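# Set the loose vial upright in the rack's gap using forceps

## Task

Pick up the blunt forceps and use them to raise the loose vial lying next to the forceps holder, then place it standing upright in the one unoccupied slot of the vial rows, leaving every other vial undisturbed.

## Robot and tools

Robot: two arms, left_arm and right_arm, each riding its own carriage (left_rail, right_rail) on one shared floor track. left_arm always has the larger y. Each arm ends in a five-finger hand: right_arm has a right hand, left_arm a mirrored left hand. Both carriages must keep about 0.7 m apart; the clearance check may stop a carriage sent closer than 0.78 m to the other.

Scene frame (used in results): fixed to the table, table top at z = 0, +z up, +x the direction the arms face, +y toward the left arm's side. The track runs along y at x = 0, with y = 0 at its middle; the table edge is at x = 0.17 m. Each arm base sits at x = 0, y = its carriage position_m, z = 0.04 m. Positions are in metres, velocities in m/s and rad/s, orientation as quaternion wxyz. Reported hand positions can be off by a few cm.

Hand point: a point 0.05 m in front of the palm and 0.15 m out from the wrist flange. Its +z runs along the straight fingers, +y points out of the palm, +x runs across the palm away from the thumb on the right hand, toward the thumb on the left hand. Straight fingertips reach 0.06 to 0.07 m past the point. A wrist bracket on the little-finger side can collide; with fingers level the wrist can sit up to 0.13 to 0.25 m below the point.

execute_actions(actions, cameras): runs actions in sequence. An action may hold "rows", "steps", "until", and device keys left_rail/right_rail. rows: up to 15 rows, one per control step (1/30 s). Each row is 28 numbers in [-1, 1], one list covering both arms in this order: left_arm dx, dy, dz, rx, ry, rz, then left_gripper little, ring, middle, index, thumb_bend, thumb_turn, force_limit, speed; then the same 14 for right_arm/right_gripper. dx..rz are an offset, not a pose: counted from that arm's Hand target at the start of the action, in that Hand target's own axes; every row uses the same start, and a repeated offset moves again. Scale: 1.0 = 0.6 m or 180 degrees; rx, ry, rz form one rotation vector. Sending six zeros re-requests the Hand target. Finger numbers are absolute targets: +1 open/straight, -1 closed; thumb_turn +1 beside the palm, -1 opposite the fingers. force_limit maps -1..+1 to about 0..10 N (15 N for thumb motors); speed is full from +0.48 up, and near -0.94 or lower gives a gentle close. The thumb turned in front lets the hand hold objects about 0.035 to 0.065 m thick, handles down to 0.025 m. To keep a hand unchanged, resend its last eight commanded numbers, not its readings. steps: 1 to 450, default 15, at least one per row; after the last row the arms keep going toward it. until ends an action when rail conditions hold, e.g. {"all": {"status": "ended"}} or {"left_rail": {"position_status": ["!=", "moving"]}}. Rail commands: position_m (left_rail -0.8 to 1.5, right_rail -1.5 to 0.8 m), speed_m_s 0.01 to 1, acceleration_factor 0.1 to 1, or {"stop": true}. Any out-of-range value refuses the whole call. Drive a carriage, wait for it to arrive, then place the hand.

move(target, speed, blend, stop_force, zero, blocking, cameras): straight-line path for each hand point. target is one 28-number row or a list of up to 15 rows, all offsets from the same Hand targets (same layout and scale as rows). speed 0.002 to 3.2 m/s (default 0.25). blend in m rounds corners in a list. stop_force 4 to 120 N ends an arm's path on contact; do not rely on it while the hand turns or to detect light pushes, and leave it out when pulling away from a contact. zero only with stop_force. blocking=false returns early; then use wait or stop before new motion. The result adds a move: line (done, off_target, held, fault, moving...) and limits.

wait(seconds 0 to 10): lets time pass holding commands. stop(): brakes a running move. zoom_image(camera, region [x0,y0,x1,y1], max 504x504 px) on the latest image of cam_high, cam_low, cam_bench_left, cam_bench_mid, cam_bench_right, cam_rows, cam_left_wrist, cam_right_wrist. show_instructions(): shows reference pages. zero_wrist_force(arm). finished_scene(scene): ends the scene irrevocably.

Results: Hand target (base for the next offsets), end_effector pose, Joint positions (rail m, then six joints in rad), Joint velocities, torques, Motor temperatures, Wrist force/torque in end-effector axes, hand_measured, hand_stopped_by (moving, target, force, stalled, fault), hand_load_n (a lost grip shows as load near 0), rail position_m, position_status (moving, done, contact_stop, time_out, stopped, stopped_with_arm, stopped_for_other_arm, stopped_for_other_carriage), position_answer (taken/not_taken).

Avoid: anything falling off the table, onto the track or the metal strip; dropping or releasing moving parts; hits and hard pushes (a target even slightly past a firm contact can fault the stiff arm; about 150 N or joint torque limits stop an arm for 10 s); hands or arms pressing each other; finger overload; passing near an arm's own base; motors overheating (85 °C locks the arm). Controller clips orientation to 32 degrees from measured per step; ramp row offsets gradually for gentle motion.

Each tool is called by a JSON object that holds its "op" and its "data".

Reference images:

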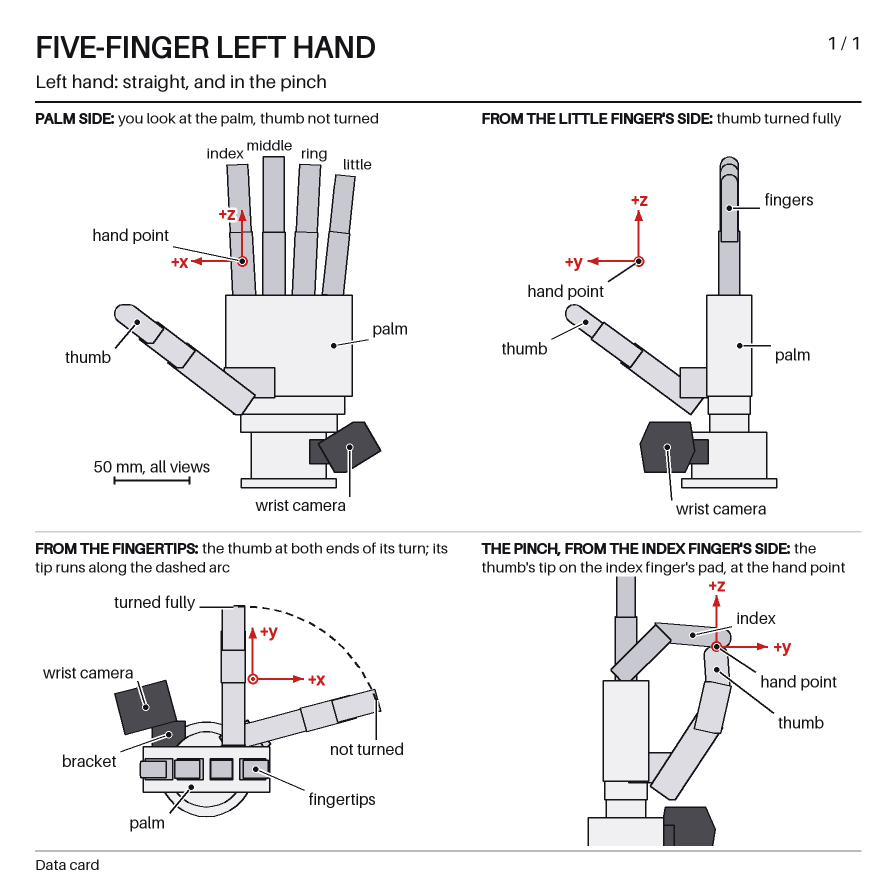

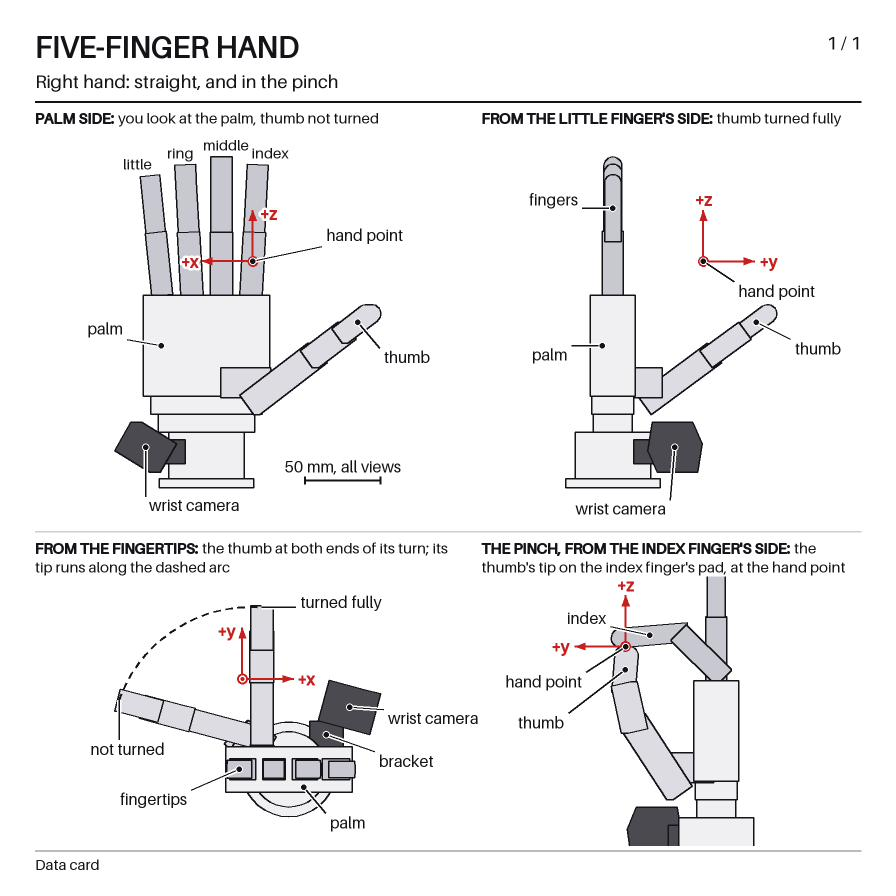

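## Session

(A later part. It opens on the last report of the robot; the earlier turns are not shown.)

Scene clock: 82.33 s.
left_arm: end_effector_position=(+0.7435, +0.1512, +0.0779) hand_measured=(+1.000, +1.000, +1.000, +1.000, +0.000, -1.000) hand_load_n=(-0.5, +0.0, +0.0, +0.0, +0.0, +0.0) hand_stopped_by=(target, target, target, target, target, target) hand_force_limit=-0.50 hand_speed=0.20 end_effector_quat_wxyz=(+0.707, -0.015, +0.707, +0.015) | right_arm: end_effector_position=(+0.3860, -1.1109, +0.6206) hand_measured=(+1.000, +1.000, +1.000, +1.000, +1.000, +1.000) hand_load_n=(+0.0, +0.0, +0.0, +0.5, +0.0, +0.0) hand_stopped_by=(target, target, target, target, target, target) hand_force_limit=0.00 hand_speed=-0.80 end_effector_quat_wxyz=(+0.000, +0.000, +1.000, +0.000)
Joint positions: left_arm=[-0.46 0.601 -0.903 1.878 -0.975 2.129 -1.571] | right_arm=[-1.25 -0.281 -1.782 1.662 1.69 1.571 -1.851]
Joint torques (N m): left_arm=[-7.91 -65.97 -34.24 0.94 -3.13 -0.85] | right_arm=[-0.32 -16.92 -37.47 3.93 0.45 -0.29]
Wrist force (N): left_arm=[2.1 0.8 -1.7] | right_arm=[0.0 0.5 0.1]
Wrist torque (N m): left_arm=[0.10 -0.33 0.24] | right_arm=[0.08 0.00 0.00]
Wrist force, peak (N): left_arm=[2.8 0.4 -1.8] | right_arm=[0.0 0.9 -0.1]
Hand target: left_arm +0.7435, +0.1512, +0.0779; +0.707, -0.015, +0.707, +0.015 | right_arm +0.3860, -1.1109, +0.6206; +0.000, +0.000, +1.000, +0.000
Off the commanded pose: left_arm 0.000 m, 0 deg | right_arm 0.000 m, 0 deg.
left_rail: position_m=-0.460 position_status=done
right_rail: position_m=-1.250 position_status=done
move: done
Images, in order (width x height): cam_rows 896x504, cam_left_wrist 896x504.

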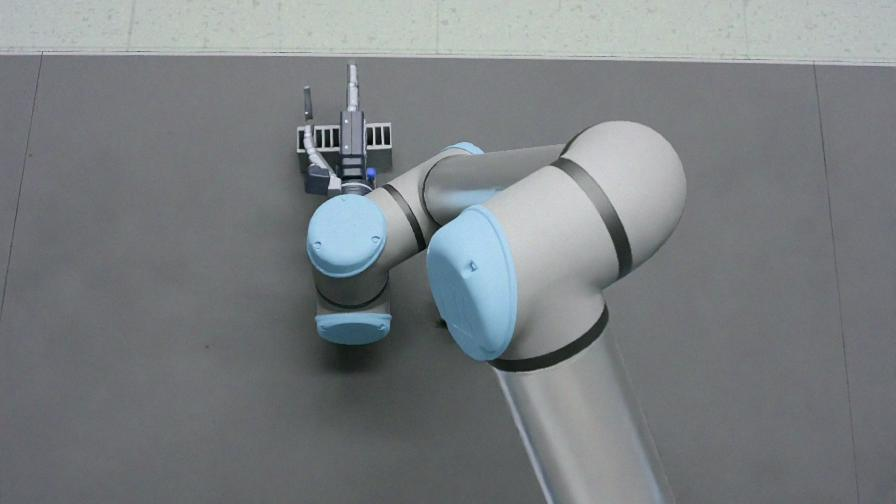

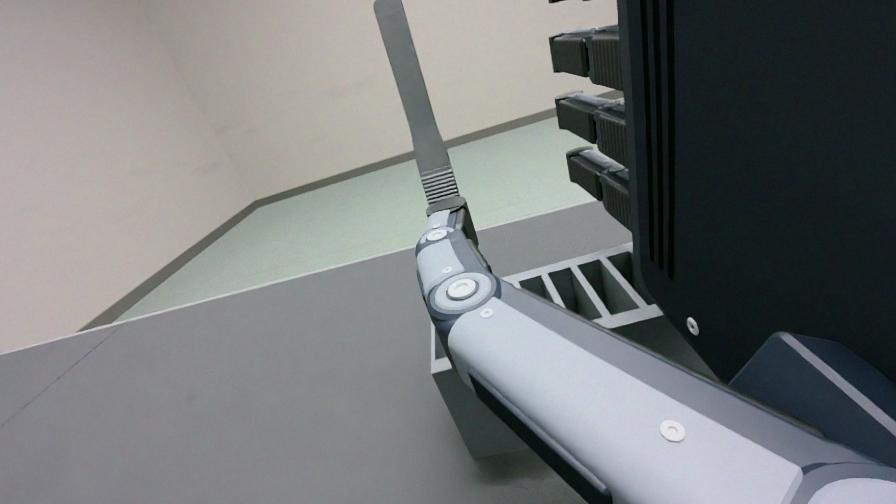

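{"op": "execute_actions", "data": {"actions": [], "cameras": ["cam_high","cam_bench_mid","cam_low","cam_bench_left"]}}

{"op": "zoom_image", "data": {"camera": "cam_high", "region": [450, 220, 540, 320]}}

{"op": "zoom_image", "data": {"camera": "cam_low", "region": [470, 210, 580, 320]}}

{"op": "zoom_image", "data": {"camera": "cam_bench_mid", "region": [530, 300, 610, 380]}}

Scene clock: 87.10 s.
left_arm: end_effector_position=(+0.7435, +0.1512, +0.0779) hand_measured=(+1.000, +1.000, +1.000, +1.000, +0.000, -1.000) hand_load_n=(+0.0, +0.0, +0.0, +0.0, +0.0, +0.0) hand_stopped_by=(target, target, target, target, target, target) hand_force_limit=-0.50 hand_speed=0.20 end_effector_quat_wxyz=(+0.707, -0.015, +0.707, +0.015) | right_arm: end_effector_position=(+0.3860, -1.1109, +0.6206) hand_measured=(+1.000, +1.000, +1.000, +1.000, +1.000, +1.000) hand_load_n=(+0.0, +0.0, +0.0, +0.0, +0.0, +0.0) hand_stopped_by=(target, target, target, target, target, target) hand_force_limit=0.00 hand_speed=-0.80 end_effector_quat_wxyz=(+0.000, +0.000, +1.000, +0.000)
Joint positions: left_arm=[-0.46 0.601 -0.903 1.878 -0.975 2.129 -1.571] | right_arm=[-1.25 -0.281 -1.782 1.662 1.69 1.571 -1.851]
Joint velocities: within noise
Joint torques (N m): left_arm=[-8.6 -66.79 -33.82 0.95 -3.22 -0.5] | right_arm=[-1.61 -21.93 -37.1 3.73 0.5 -0.5]
Motor temperatures (°C): left_arm=[35 30 29 42 40 38] | right_arm=[39 32 36 38 40 45]
Wrist force (N): left_arm=[2.3 1.1 -1.9] | right_arm=[0.7 -0.2 0.1]
Wrist torque (N m): left_arm=[0.15 -0.38 0.25] | right_arm=[-0.04 -0.11 0.03]
Wrist force, peak (N): left_arm=[2.6 0.4 -2.1] | right_arm=[0.0 0.9 -0.6]
Hand target: left_arm +0.7435, +0.1512, +0.0779; +0.707, -0.015, +0.707, +0.015 | right_arm +0.3860, -1.1109, +0.6206; +0.000, +0.000, +1.000, +0.000
Off the commanded pose: left_arm 0.000 m, 0 deg | right_arm 0.000 m, 0 deg.
left_rail: position_m=-0.460 position_status=done
right_rail: position_m=-1.250 position_status=done
Images, in order (width x height): cam_high 896x504, cam_low 896x504, cam_bench_left 896x504, cam_bench_mid 896x504.

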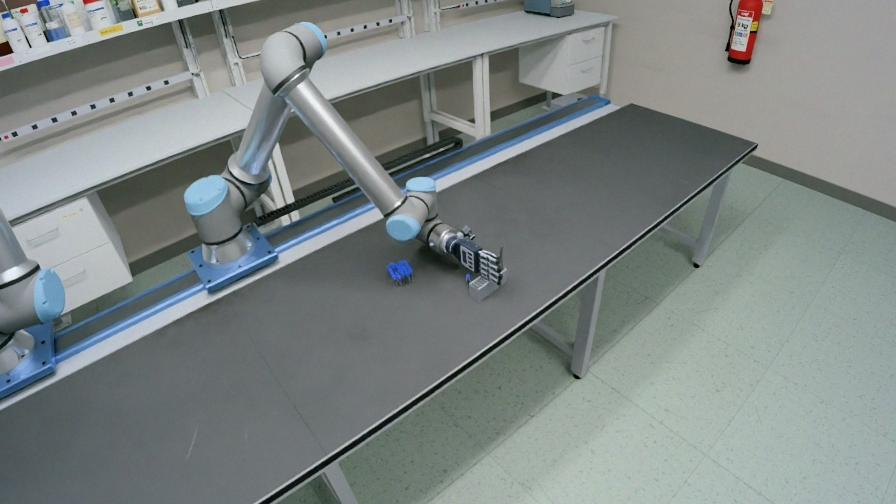

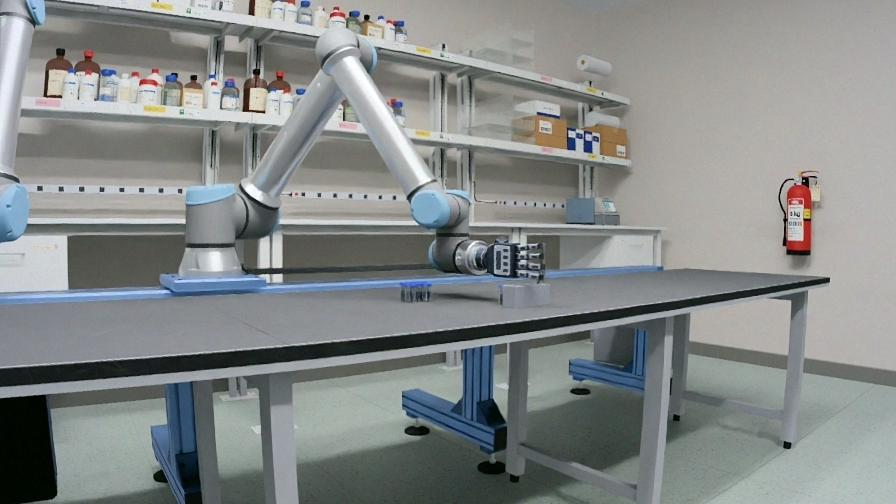

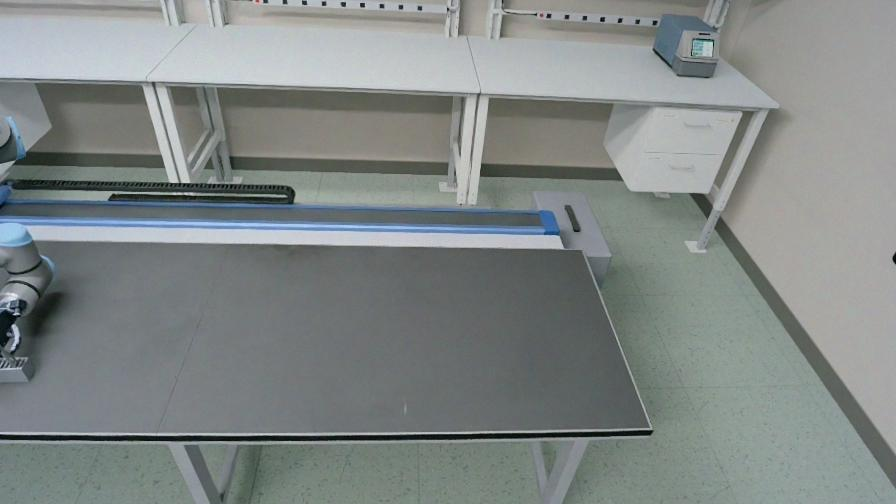

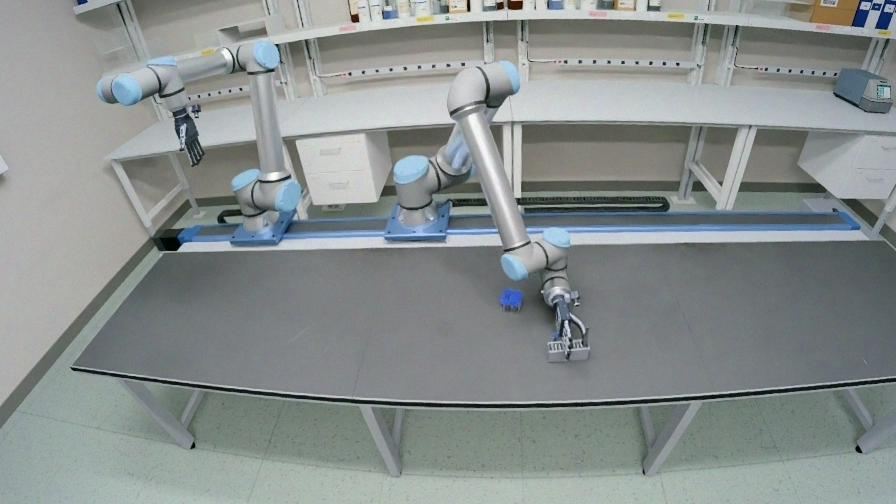

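Scaled by 5.040.

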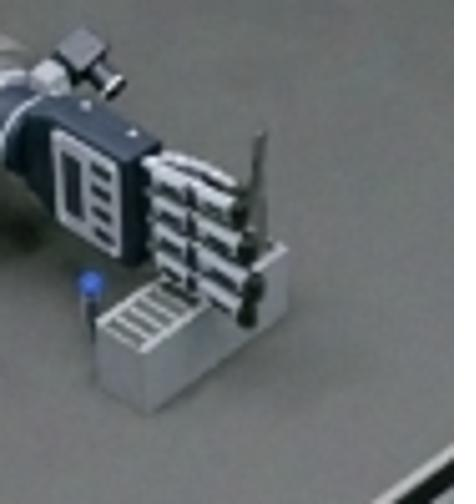

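Scaled by 4.582.

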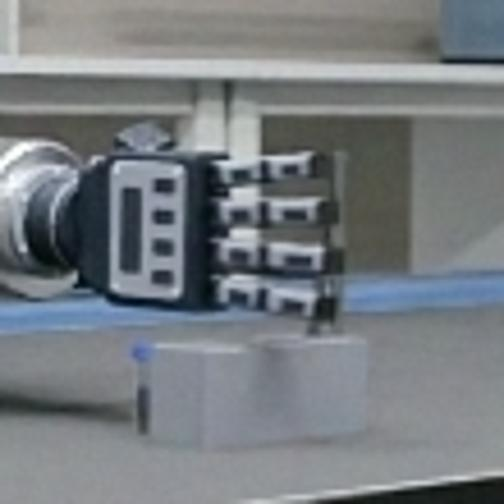

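Scaled by 6.300.

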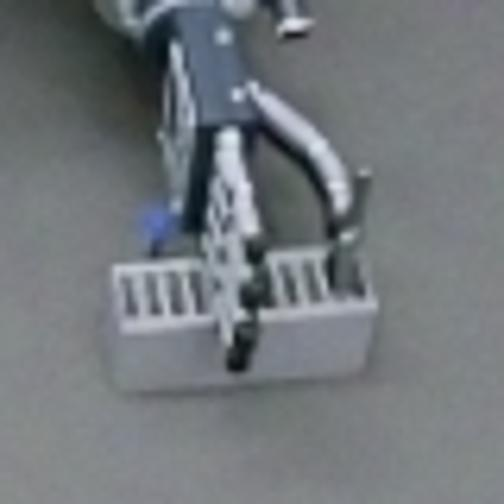

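{"op": "move", "data": {"target": [0,0,0,0,0,0,1,1,-0.3,-0.3,0,-1,-0.5,-0.8,0,0,0,0,0,0,1,1,1,1,1,1,0,-0.8], "speed": 0.03, "cameras": ["cam_left_wrist","cam_low"]}}

{"op": "zoom_image", "data": {"camera": "cam_low", "region": [470, 210, 580, 320]}}

Scene clock: 91.73 s.
left_arm: end_effector_position=(+0.7435, +0.1512, +0.0779) hand_measured=(+1.000, +1.000, -0.108, -0.126, +0.000, -1.000) hand_load_n=(+0.5, +0.5, +2.0, +3.5, +4.0, +0.5) hand_stopped_by=(target, target, force, force, target, target) hand_force_limit=-0.50 hand_speed=-0.80 end_effector_quat_wxyz=(+0.707, -0.015, +0.707, +0.015) | right_arm: end_effector_position=(+0.3860, -1.1109, +0.6206) hand_measured=(+1.000, +1.000, +1.000, +1.000, +1.000, +1.000) hand_load_n=(+0.0, +0.0, +0.0, +0.0, +0.0, +0.0) hand_stopped_by=(target, target, target, target, target, target) hand_force_limit=0.00 hand_speed=-0.80 end_effector_quat_wxyz=(+0.000, +0.000, +1.000, +0.000)
Joint positions: left_arm=[-0.46 0.601 -0.903 1.878 -0.975 2.129 -1.571] | right_arm=[-1.25 -0.281 -1.782 1.662 1.69 1.571 -1.851]
Joint torques (N m): left_arm=[-7.03 -65.32 -32.7 0.77 -0.7 -0.34] | right_arm=[0.62 -18.04 -37.42 3.88 0.73 -0.47]
Wrist force (N): left_arm=[2.4 0.6 -2.1] | right_arm=[0.6 -0.1 0.2]
Wrist torque (N m): left_arm=[0.09 -0.38 0.25] | right_arm=[-0.03 -0.10 0.03]
Wrist force, peak (N): left_arm=[2.9 0.5 -1.9] | right_arm=[0.6 0.3 -0.5]
Hand target: left_arm +0.7435, +0.1512, +0.0779; +0.707, -0.015, +0.707, +0.015 | right_arm +0.3860, -1.1109, +0.6206; +0.000, +0.000, +1.000, +0.000
Off the commanded pose: left_arm 0.000 m, 0 deg | right_arm 0.000 m, 0 deg.
left_rail: position_m=-0.460 position_status=done
right_rail: position_m=-1.250 position_status=done
move: done
Images, in order (width x height): cam_low 896x504, cam_left_wrist 896x504.

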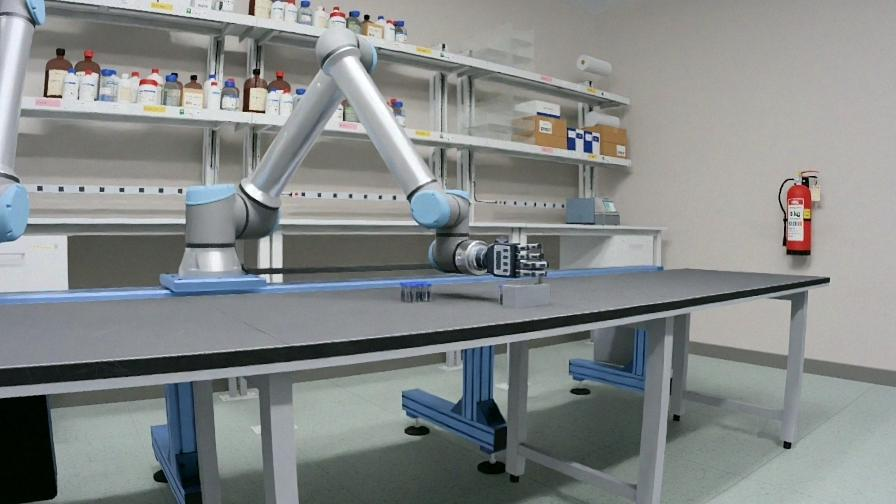

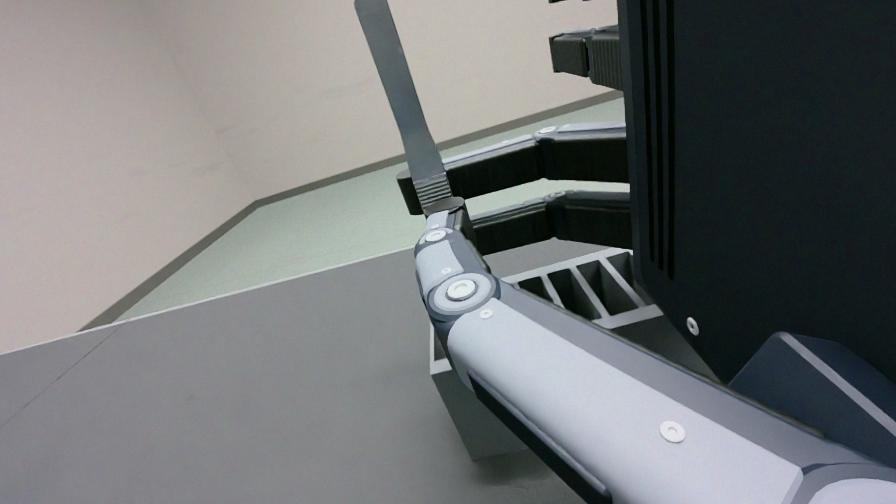

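Scaled by 4.582.

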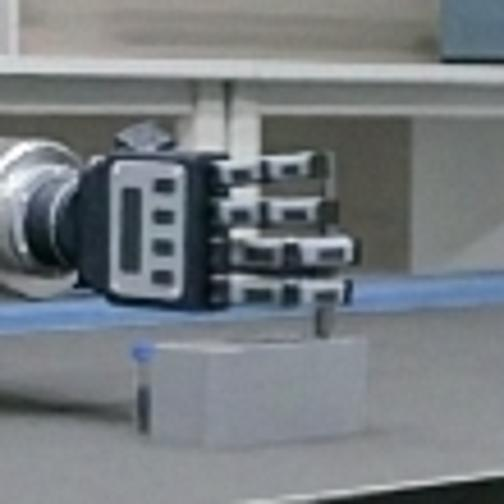

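{"op": "move", "data": {"target": [[-0.1917,0,0,0,0,0,1,1,-0.3,-0.3,0,-1,-0.5,-0.8,-0.05,0.25,0.08,0,0,0,1,1,1,1,1,1,0,-0.8],[-0.1917,-0.1284,-0.1149,-0.0578,-0.028,0.0025,1,1,-0.3,-0.3,0,-1,-0.5,-0.8,-0.333,0.917,0.333,-0.3849,0.3849,0.3849,1,1,1,1,1,1,0,-0.8]], "speed": [0.15,0.35], "blend": [0.01,0], "cameras": ["cam_left_wrist","cam_right_wrist"]}}

Scene clock: 109.53 s.
left_arm: end_effector_position=(+0.6779, +0.0713, +0.1930) hand_measured=(+1.000, +1.000, -0.108, -0.126, +0.000, -1.000) hand_load_n=(+0.0, +0.0, +1.5, +3.5, +4.0, +0.5) hand_stopped_by=(target, target, force, force, target, target) hand_force_limit=-0.50 hand_speed=-0.80 end_effector_quat_wxyz=(+0.733, -0.076, +0.671, +0.083) | right_arm: end_effector_position=(+0.5858, -0.5607, +0.4208) hand_measured=(+1.000, +1.000, +1.000, +1.000, +1.000, +1.000) hand_load_n=(+0.0, +0.0, +0.0, +0.0, +0.0, +0.0) hand_stopped_by=(target, target, target, target, target, target) hand_force_limit=0.00 hand_speed=-0.80 end_effector_quat_wxyz=(+0.500, -0.500, -0.500, -0.500)
Joint positions: left_arm=[-0.46 0.469 -1.184 2.145 -1.052 1.814 -1.593] | right_arm=[-1.25 0.415 -1.347 1.794 -0.446 0.415 1.571]
Joint torques (N m): left_arm=[-7.68 -68.16 -18.93 -4.71 -3.13 0.92] | right_arm=[13.87 -75.79 -27.22 -4.08 3.2 2.88]
Wrist force (N): left_arm=[2.3 0.9 -1.9] | right_arm=[1.4 -0.2 0.3]
Wrist torque (N m): left_arm=[0.18 -0.42 0.25] | right_arm=[0.11 -0.53 -0.06]
Wrist force, peak (N): left_arm=[3.2 0.5 -1.8] | right_arm=[1.9 0.8 0.1]
Hand target: left_arm +0.6779, +0.0713, +0.1930; +0.733, -0.076, +0.671, +0.083 | right_arm +0.5858, -0.5607, +0.4208; +0.500, -0.500, -0.500, -0.500
Off the commanded pose: left_arm 0.000 m, 0 deg | right_arm 0.000 m, 0 deg.
left_rail: position_m=-0.460 position_status=done
right_rail: position_m=-1.250 position_status=done
move: done
Images, in order (width x height): cam_left_wrist 896x504, cam_right_wrist 896x504.

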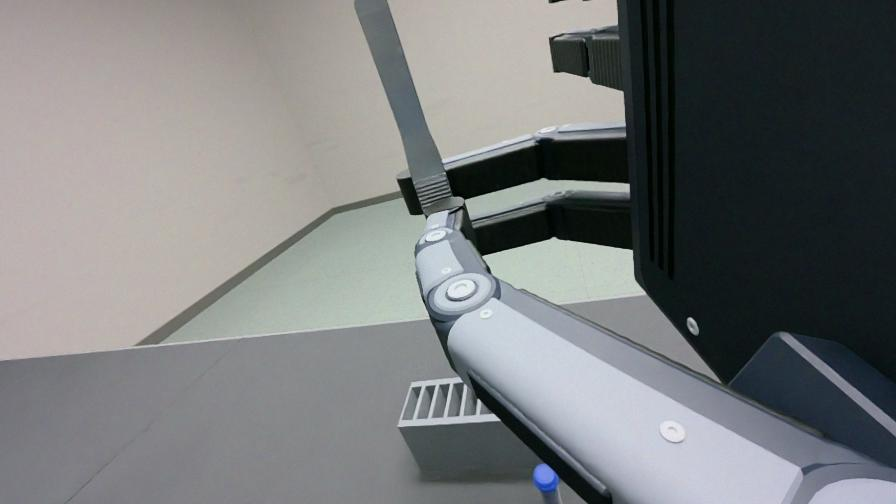

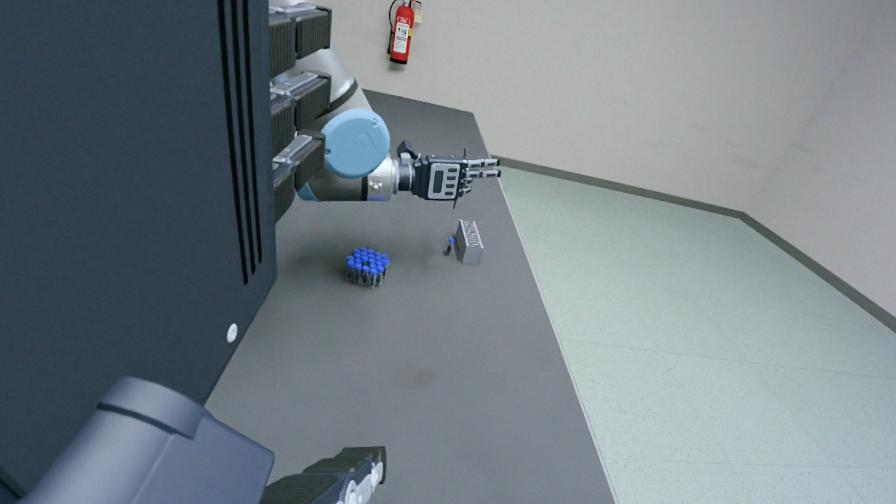

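{"op": "move", "data": {"target": [0.0235,-0.0137,0.0206,0,0,0,1,1,-0.037,-0.047,0,-1,-0.5,-0.9,-0.235,0.152,0.533,0,0,0,1,1,1,1,1,1,0,-0.8], "speed": 0.25, "cameras": ["cam_left_wrist","cam_right_wrist"]}}

{"op": "zoom_image", "data": {"camera": "cam_left_wrist", "region": [440, 400, 600, 504]}}

{"op": "zoom_image", "data": {"camera": "cam_right_wrist", "region": [380, 180, 500, 320]}}

Scene clock: 123.07 s.
left_arm: end_effector_position=(+0.6930, +0.0663, +0.1800) hand_measured=(+1.000, +1.000, -0.036, -0.046, +0.000, -1.000) hand_load_n=(+0.0, -0.5, +0.0, +0.5, +0.5, +0.0) hand_stopped_by=(target, target, target, target, target, target) hand_force_limit=-0.50 hand_speed=-0.90 end_effector_quat_wxyz=(+0.733, -0.076, +0.671, +0.083) | right_arm: end_effector_position=(+0.6770, -0.2409, +0.2799) hand_measured=(+1.000, +1.000, +1.000, +1.000, +1.000, +1.000) hand_load_n=(+0.0, +0.0, +0.0, +0.0, +0.0, +0.0) hand_stopped_by=(target, target, target, target, target, target) hand_force_limit=0.00 hand_speed=-0.80 end_effector_quat_wxyz=(+0.500, -0.500, -0.500, -0.500)
Joint positions: left_arm=[-0.46 0.45 -1.154 2.134 -1.07 1.795 -1.591] | right_arm=[-1.25 0.696 -0.802 1.217 -0.415 0.696 1.571]
Joint torques (N m): left_arm=[-8.85 -50.48 -34.5 -4.48 -3.26 1.3] | right_arm=[15.1 -83.13 -44.28 1.93 3.43 -3.69]
Wrist force (N): left_arm=[2.3 1.1 -2.1] | right_arm=[1.8 -0.2 0.5]
Wrist torque (N m): left_arm=[0.20 -0.41 -0.11] | right_arm=[0.12 -0.63 0.08]
Wrist force, peak (N): left_arm=[2.9 1.2 -2.2] | right_arm=[2.5 -0.4 -1.0]
Hand target: left_arm +0.6930, +0.0663, +0.1800; +0.733, -0.076, +0.671, +0.083 | right_arm +0.6770, -0.2409, +0.2798; +0.500, -0.500, -0.500, -0.500
Off the commanded pose: left_arm 0.000 m, 0 deg | right_arm 0.000 m, 0 deg.
left_rail: position_m=-0.460 position_status=done
right_rail: position_m=-1.250 position_status=done
move: done
Images, in order (width x height): cam_left_wrist 896x504, cam_right_wrist 896x504.

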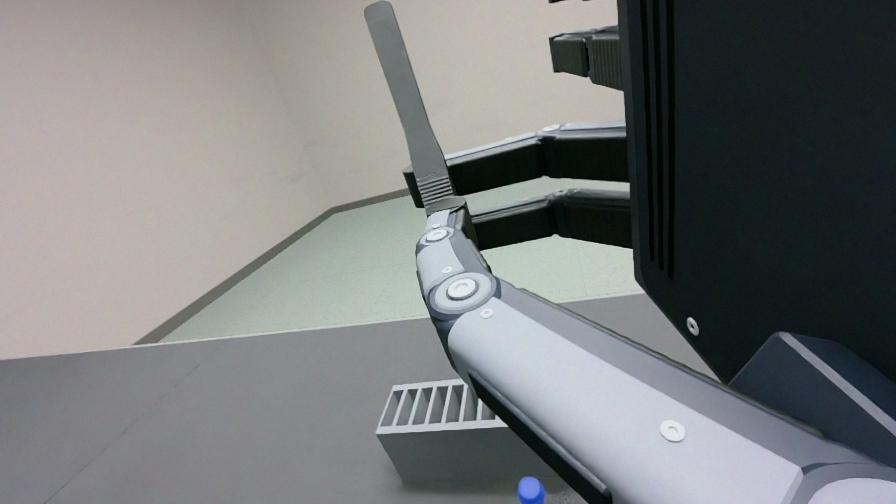

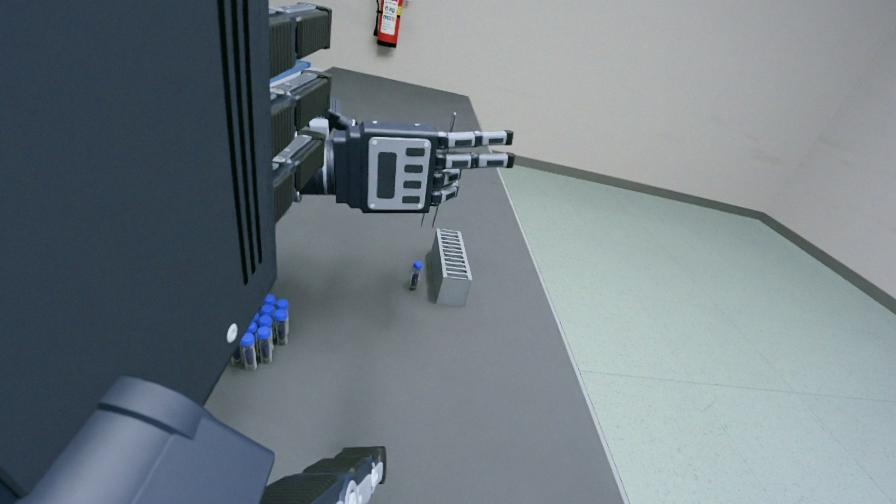

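Scaled by 3.150.

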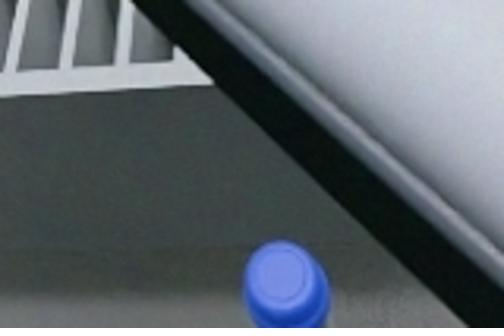

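Scaled by 3.600.

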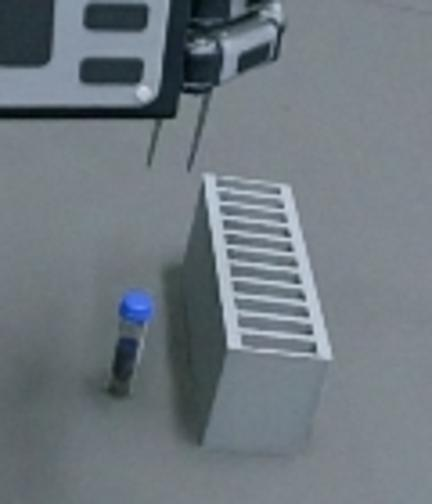

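{"op": "move", "data": {"target": [0.0714,0,-0.0062,0,0,0,1,1,-0.037,-0.047,0,-1,-0.5,-0.9,0,0,0,0,0,0,1,1,1,1,1,1,0,-0.8], "speed": 0.1, "cameras": ["cam_left_wrist","cam_right_wrist","cam_bench_mid"]}}

{"op": "zoom_image", "data": {"camera": "cam_left_wrist", "region": [440, 400, 600, 504]}}

{"op": "zoom_image", "data": {"camera": "cam_right_wrist", "region": [385, 220, 455, 300]}}

{"op": "zoom_image", "data": {"camera": "cam_bench_mid", "region": [530, 300, 590, 370]}}

Scene clock: 132.67 s.
left_arm: end_effector_position=(+0.6931, +0.0663, +0.1371) hand_measured=(+1.000, +1.000, -0.036, -0.046, +0.000, -1.000) hand_load_n=(+0.0, +0.0, +0.0, +0.5, +0.5, +0.0) hand_stopped_by=(target, target, target, target, target, target) hand_force_limit=-0.50 hand_speed=-0.90 end_effector_quat_wxyz=(+0.733, -0.076, +0.671, +0.083) | right_arm: end_effector_position=(+0.6770, -0.2409, +0.2798) hand_measured=(+1.000, +1.000, +1.000, +1.000, +1.000, +1.000) hand_load_n=(+0.0, +0.0, +0.0, +0.0, +0.0, +0.0) hand_stopped_by=(target, target, target, target, target, target) hand_force_limit=0.00 hand_speed=-0.80 end_effector_quat_wxyz=(+0.500, -0.500, -0.500, -0.500)
Joint positions: left_arm=[-0.46 0.45 -1.083 2.143 -1.15 1.795 -1.591] | right_arm=[-1.25 0.696 -0.802 1.217 -0.415 0.696 1.571]
Joint torques (N m): left_arm=[-0.03 -50.34 -15.86 -4.58 -1.85 -0.68] | right_arm=[15.74 -80.62 -44.13 1.49 3.21 -3.83]
Wrist force (N): left_arm=[2.5 0.8 -2.0] | right_arm=[1.4 0.2 -0.6]
Wrist torque (N m): left_arm=[0.18 -0.47 -0.10] | right_arm=[0.24 -0.52 0.07]
Wrist force, peak (N): left_arm=[3.1 1.0 -2.6] | right_arm=[2.1 0.4 0.1]
Hand target: left_arm +0.6930, +0.0663, +0.1370; +0.733, -0.076, +0.671, +0.083 | right_arm +0.6770, -0.2409, +0.2798; +0.500, -0.500, -0.500, -0.500
Off the commanded pose: left_arm 0.000 m, 0 deg | right_arm 0.000 m, 0 deg.
left_rail: position_m=-0.460 position_status=done
right_rail: position_m=-1.250 position_status=done
move: done
Images, in order (width x height): cam_bench_mid 896x504, cam_left_wrist 896x504, cam_right_wrist 896x504.

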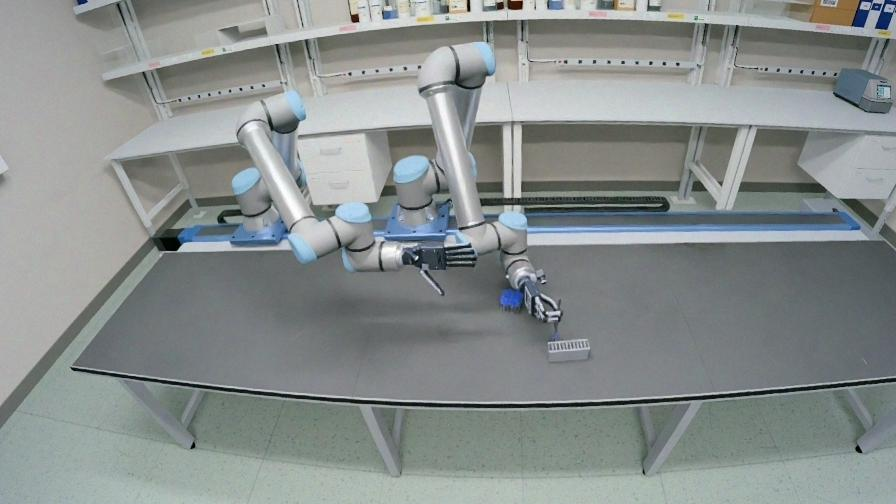

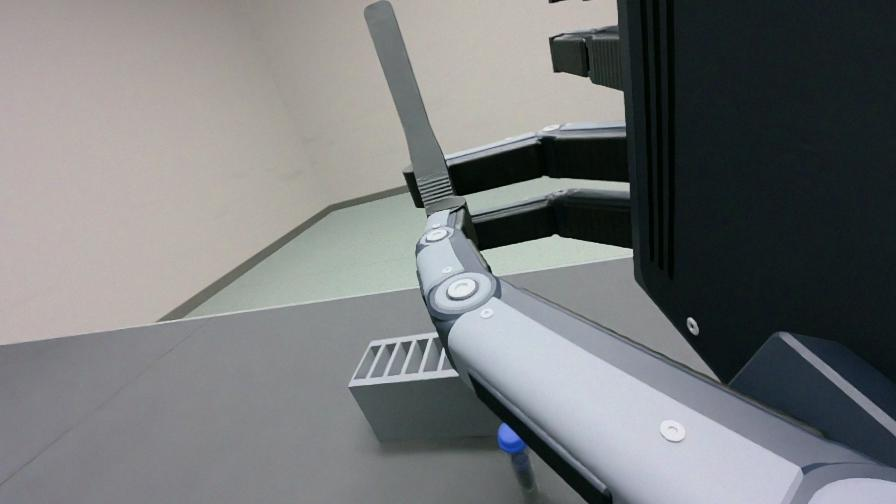

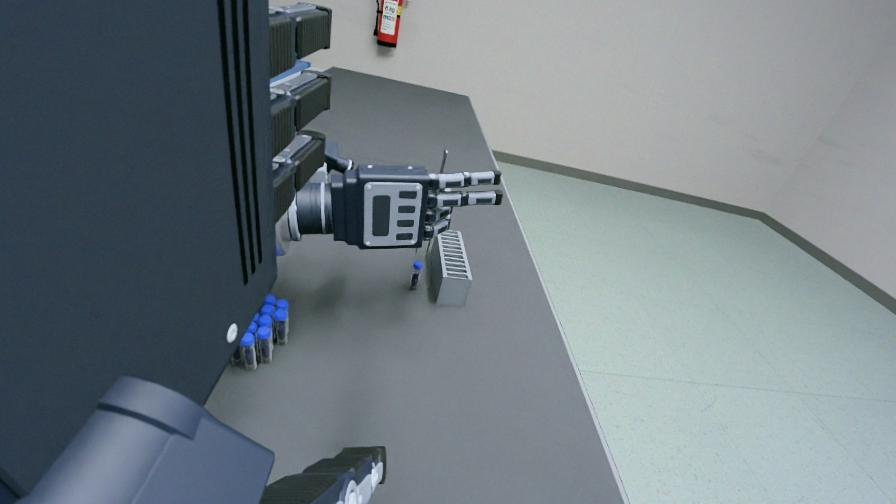

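Scaled by 3.150.

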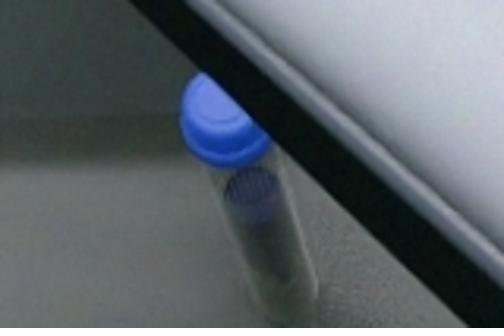

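Scaled by 6.300.

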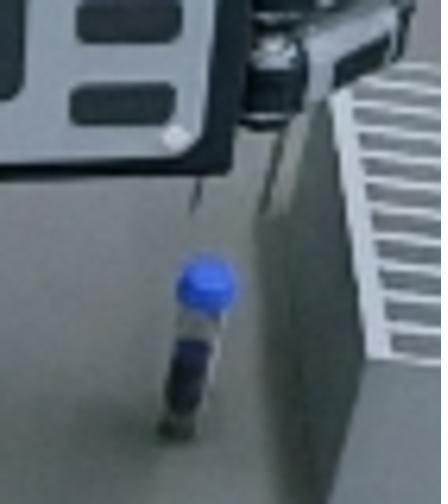

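Scaled by 7.200.

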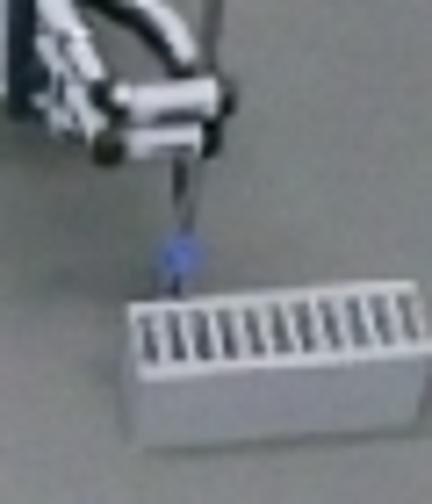

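{"op": "move", "data": {"target": [0.0279,0.0026,-0.0062,0,0,0,1,1,-0.037,-0.047,0,-1,-0.5,-0.9,0,0,0,0,0,0,1,1,1,1,1,1,0,-0.8], "speed": 0.04, "stop_force": 5, "cameras": ["cam_right_wrist","cam_left_wrist","cam_bench_mid"]}}

{"op": "zoom_image", "data": {"camera": "cam_right_wrist", "region": [385, 220, 455, 300]}}

{"op": "zoom_image", "data": {"camera": "cam_left_wrist", "region": [440, 400, 600, 504]}}

{"op": "zoom_image", "data": {"camera": "cam_bench_mid", "region": [530, 300, 590, 370]}}

Scene clock: 146.60 s.
left_arm: end_effector_position=(+0.6905, +0.0673, +0.1200) hand_measured=(+1.000, +1.000, -0.036, -0.046, +0.000, -1.000) hand_load_n=(+0.0, +0.0, +0.0, +0.5, +0.5, +0.0) hand_stopped_by=(target, target, target, target, target, target) hand_force_limit=-0.50 hand_speed=-0.90 end_effector_quat_wxyz=(+0.733, -0.076, +0.671, +0.083) | right_arm: end_effector_position=(+0.6770, -0.2409, +0.2798) hand_measured=(+1.000, +1.000, +1.000, +1.000, +1.000, +1.000) hand_load_n=(+0.0, +0.0, +0.0, +0.0, +0.0, +0.0) hand_stopped_by=(target, target, target, target, target, target) hand_force_limit=0.00 hand_speed=-0.80 end_effector_quat_wxyz=(+0.500, -0.500, -0.500, -0.500)
Joint positions: left_arm=[-0.46 0.453 -1.055 2.147 -1.183 1.798 -1.591] | right_arm=[-1.25 0.696 -0.802 1.217 -0.415 0.696 1.571]
Joint torques (N m): left_arm=[11.97 -51.8 -13.75 -4.64 3.21 -2.25] | right_arm=[15.88 -83.3 -43.93 1.67 2.76 -3.81]
Wrist force (N): left_arm=[2.5 0.7 -2.2] | right_arm=[1.9 0.1 0.3]
Wrist torque (N m): left_arm=[0.17 -0.48 0.08] | right_arm=[0.17 -0.62 0.10]
Wrist force, peak (N): left_arm=[2.9 1.1 -2.3] | right_arm=[2.1 0.1 0.5]
Hand target: left_arm +0.6905, +0.0673, +0.1200; +0.733, -0.076, +0.671, +0.083 | right_arm +0.6770, -0.2409, +0.2798; +0.500, -0.500, -0.500, -0.500
Off the commanded pose: left_arm 0.000 m, 0 deg | right_arm 0.000 m, 0 deg.
left_rail: position_m=-0.460 position_status=done
right_rail: position_m=-1.250 position_status=done
move: done
Images, in order (width x height): cam_bench_mid 896x504, cam_left_wrist 896x504, cam_right_wrist 896x504.

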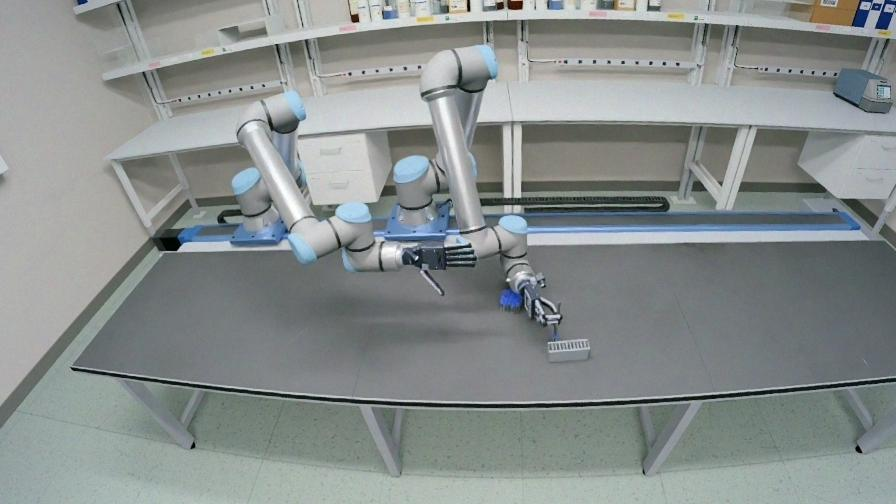

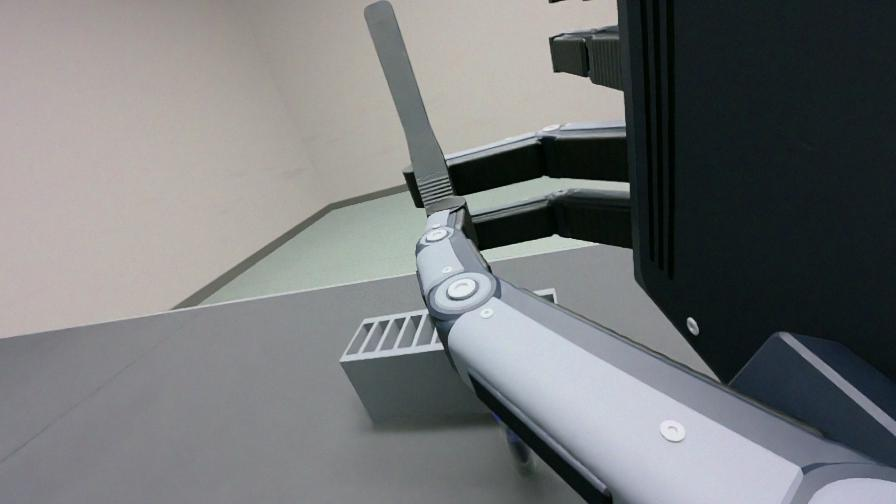

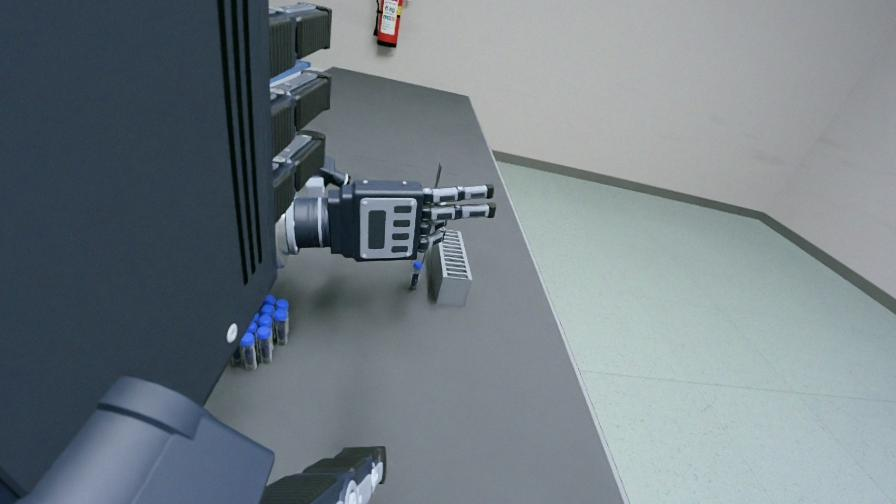

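Scaled by 6.300.

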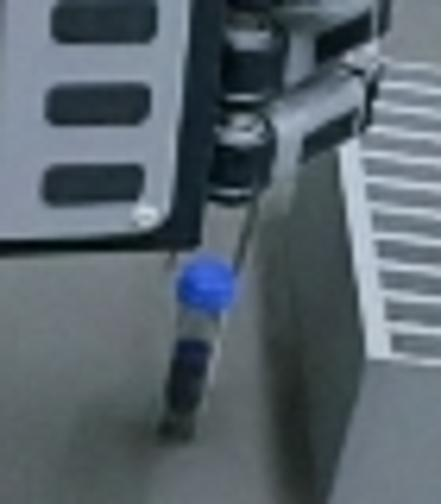

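Scaled by 3.150.

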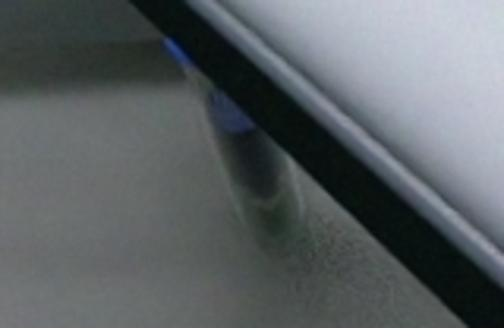

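Scaled by 7.200.

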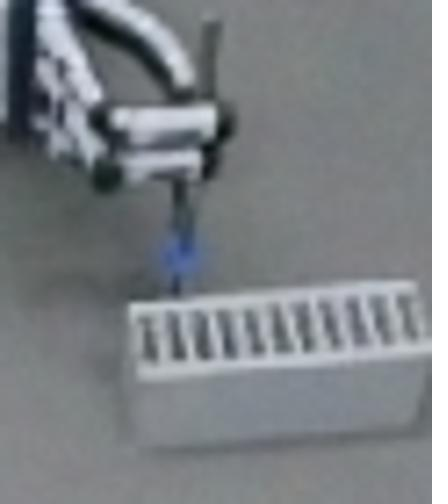

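{"op": "zoom_image", "data": {"camera": "cam_right_wrist", "region": [403, 248, 433, 294]}}

{"op": "zoom_image", "data": {"camera": "cam_left_wrist", "region": [480, 400, 550, 480]}}

Scaled by 10.957.

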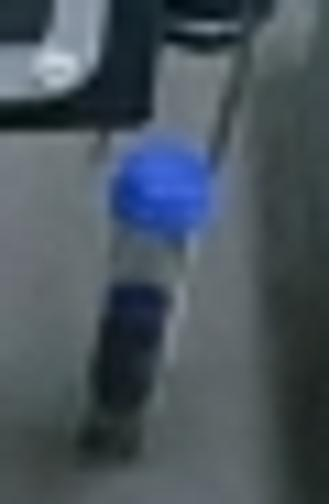

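Scaled by 6.300.

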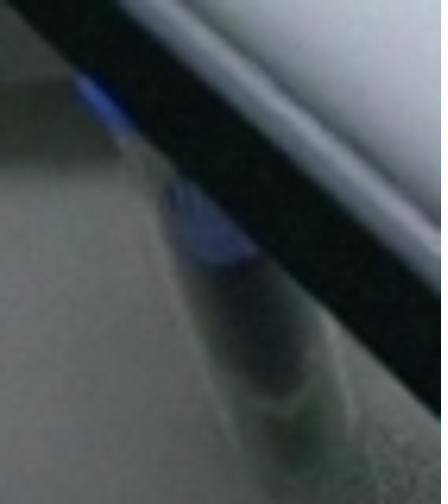

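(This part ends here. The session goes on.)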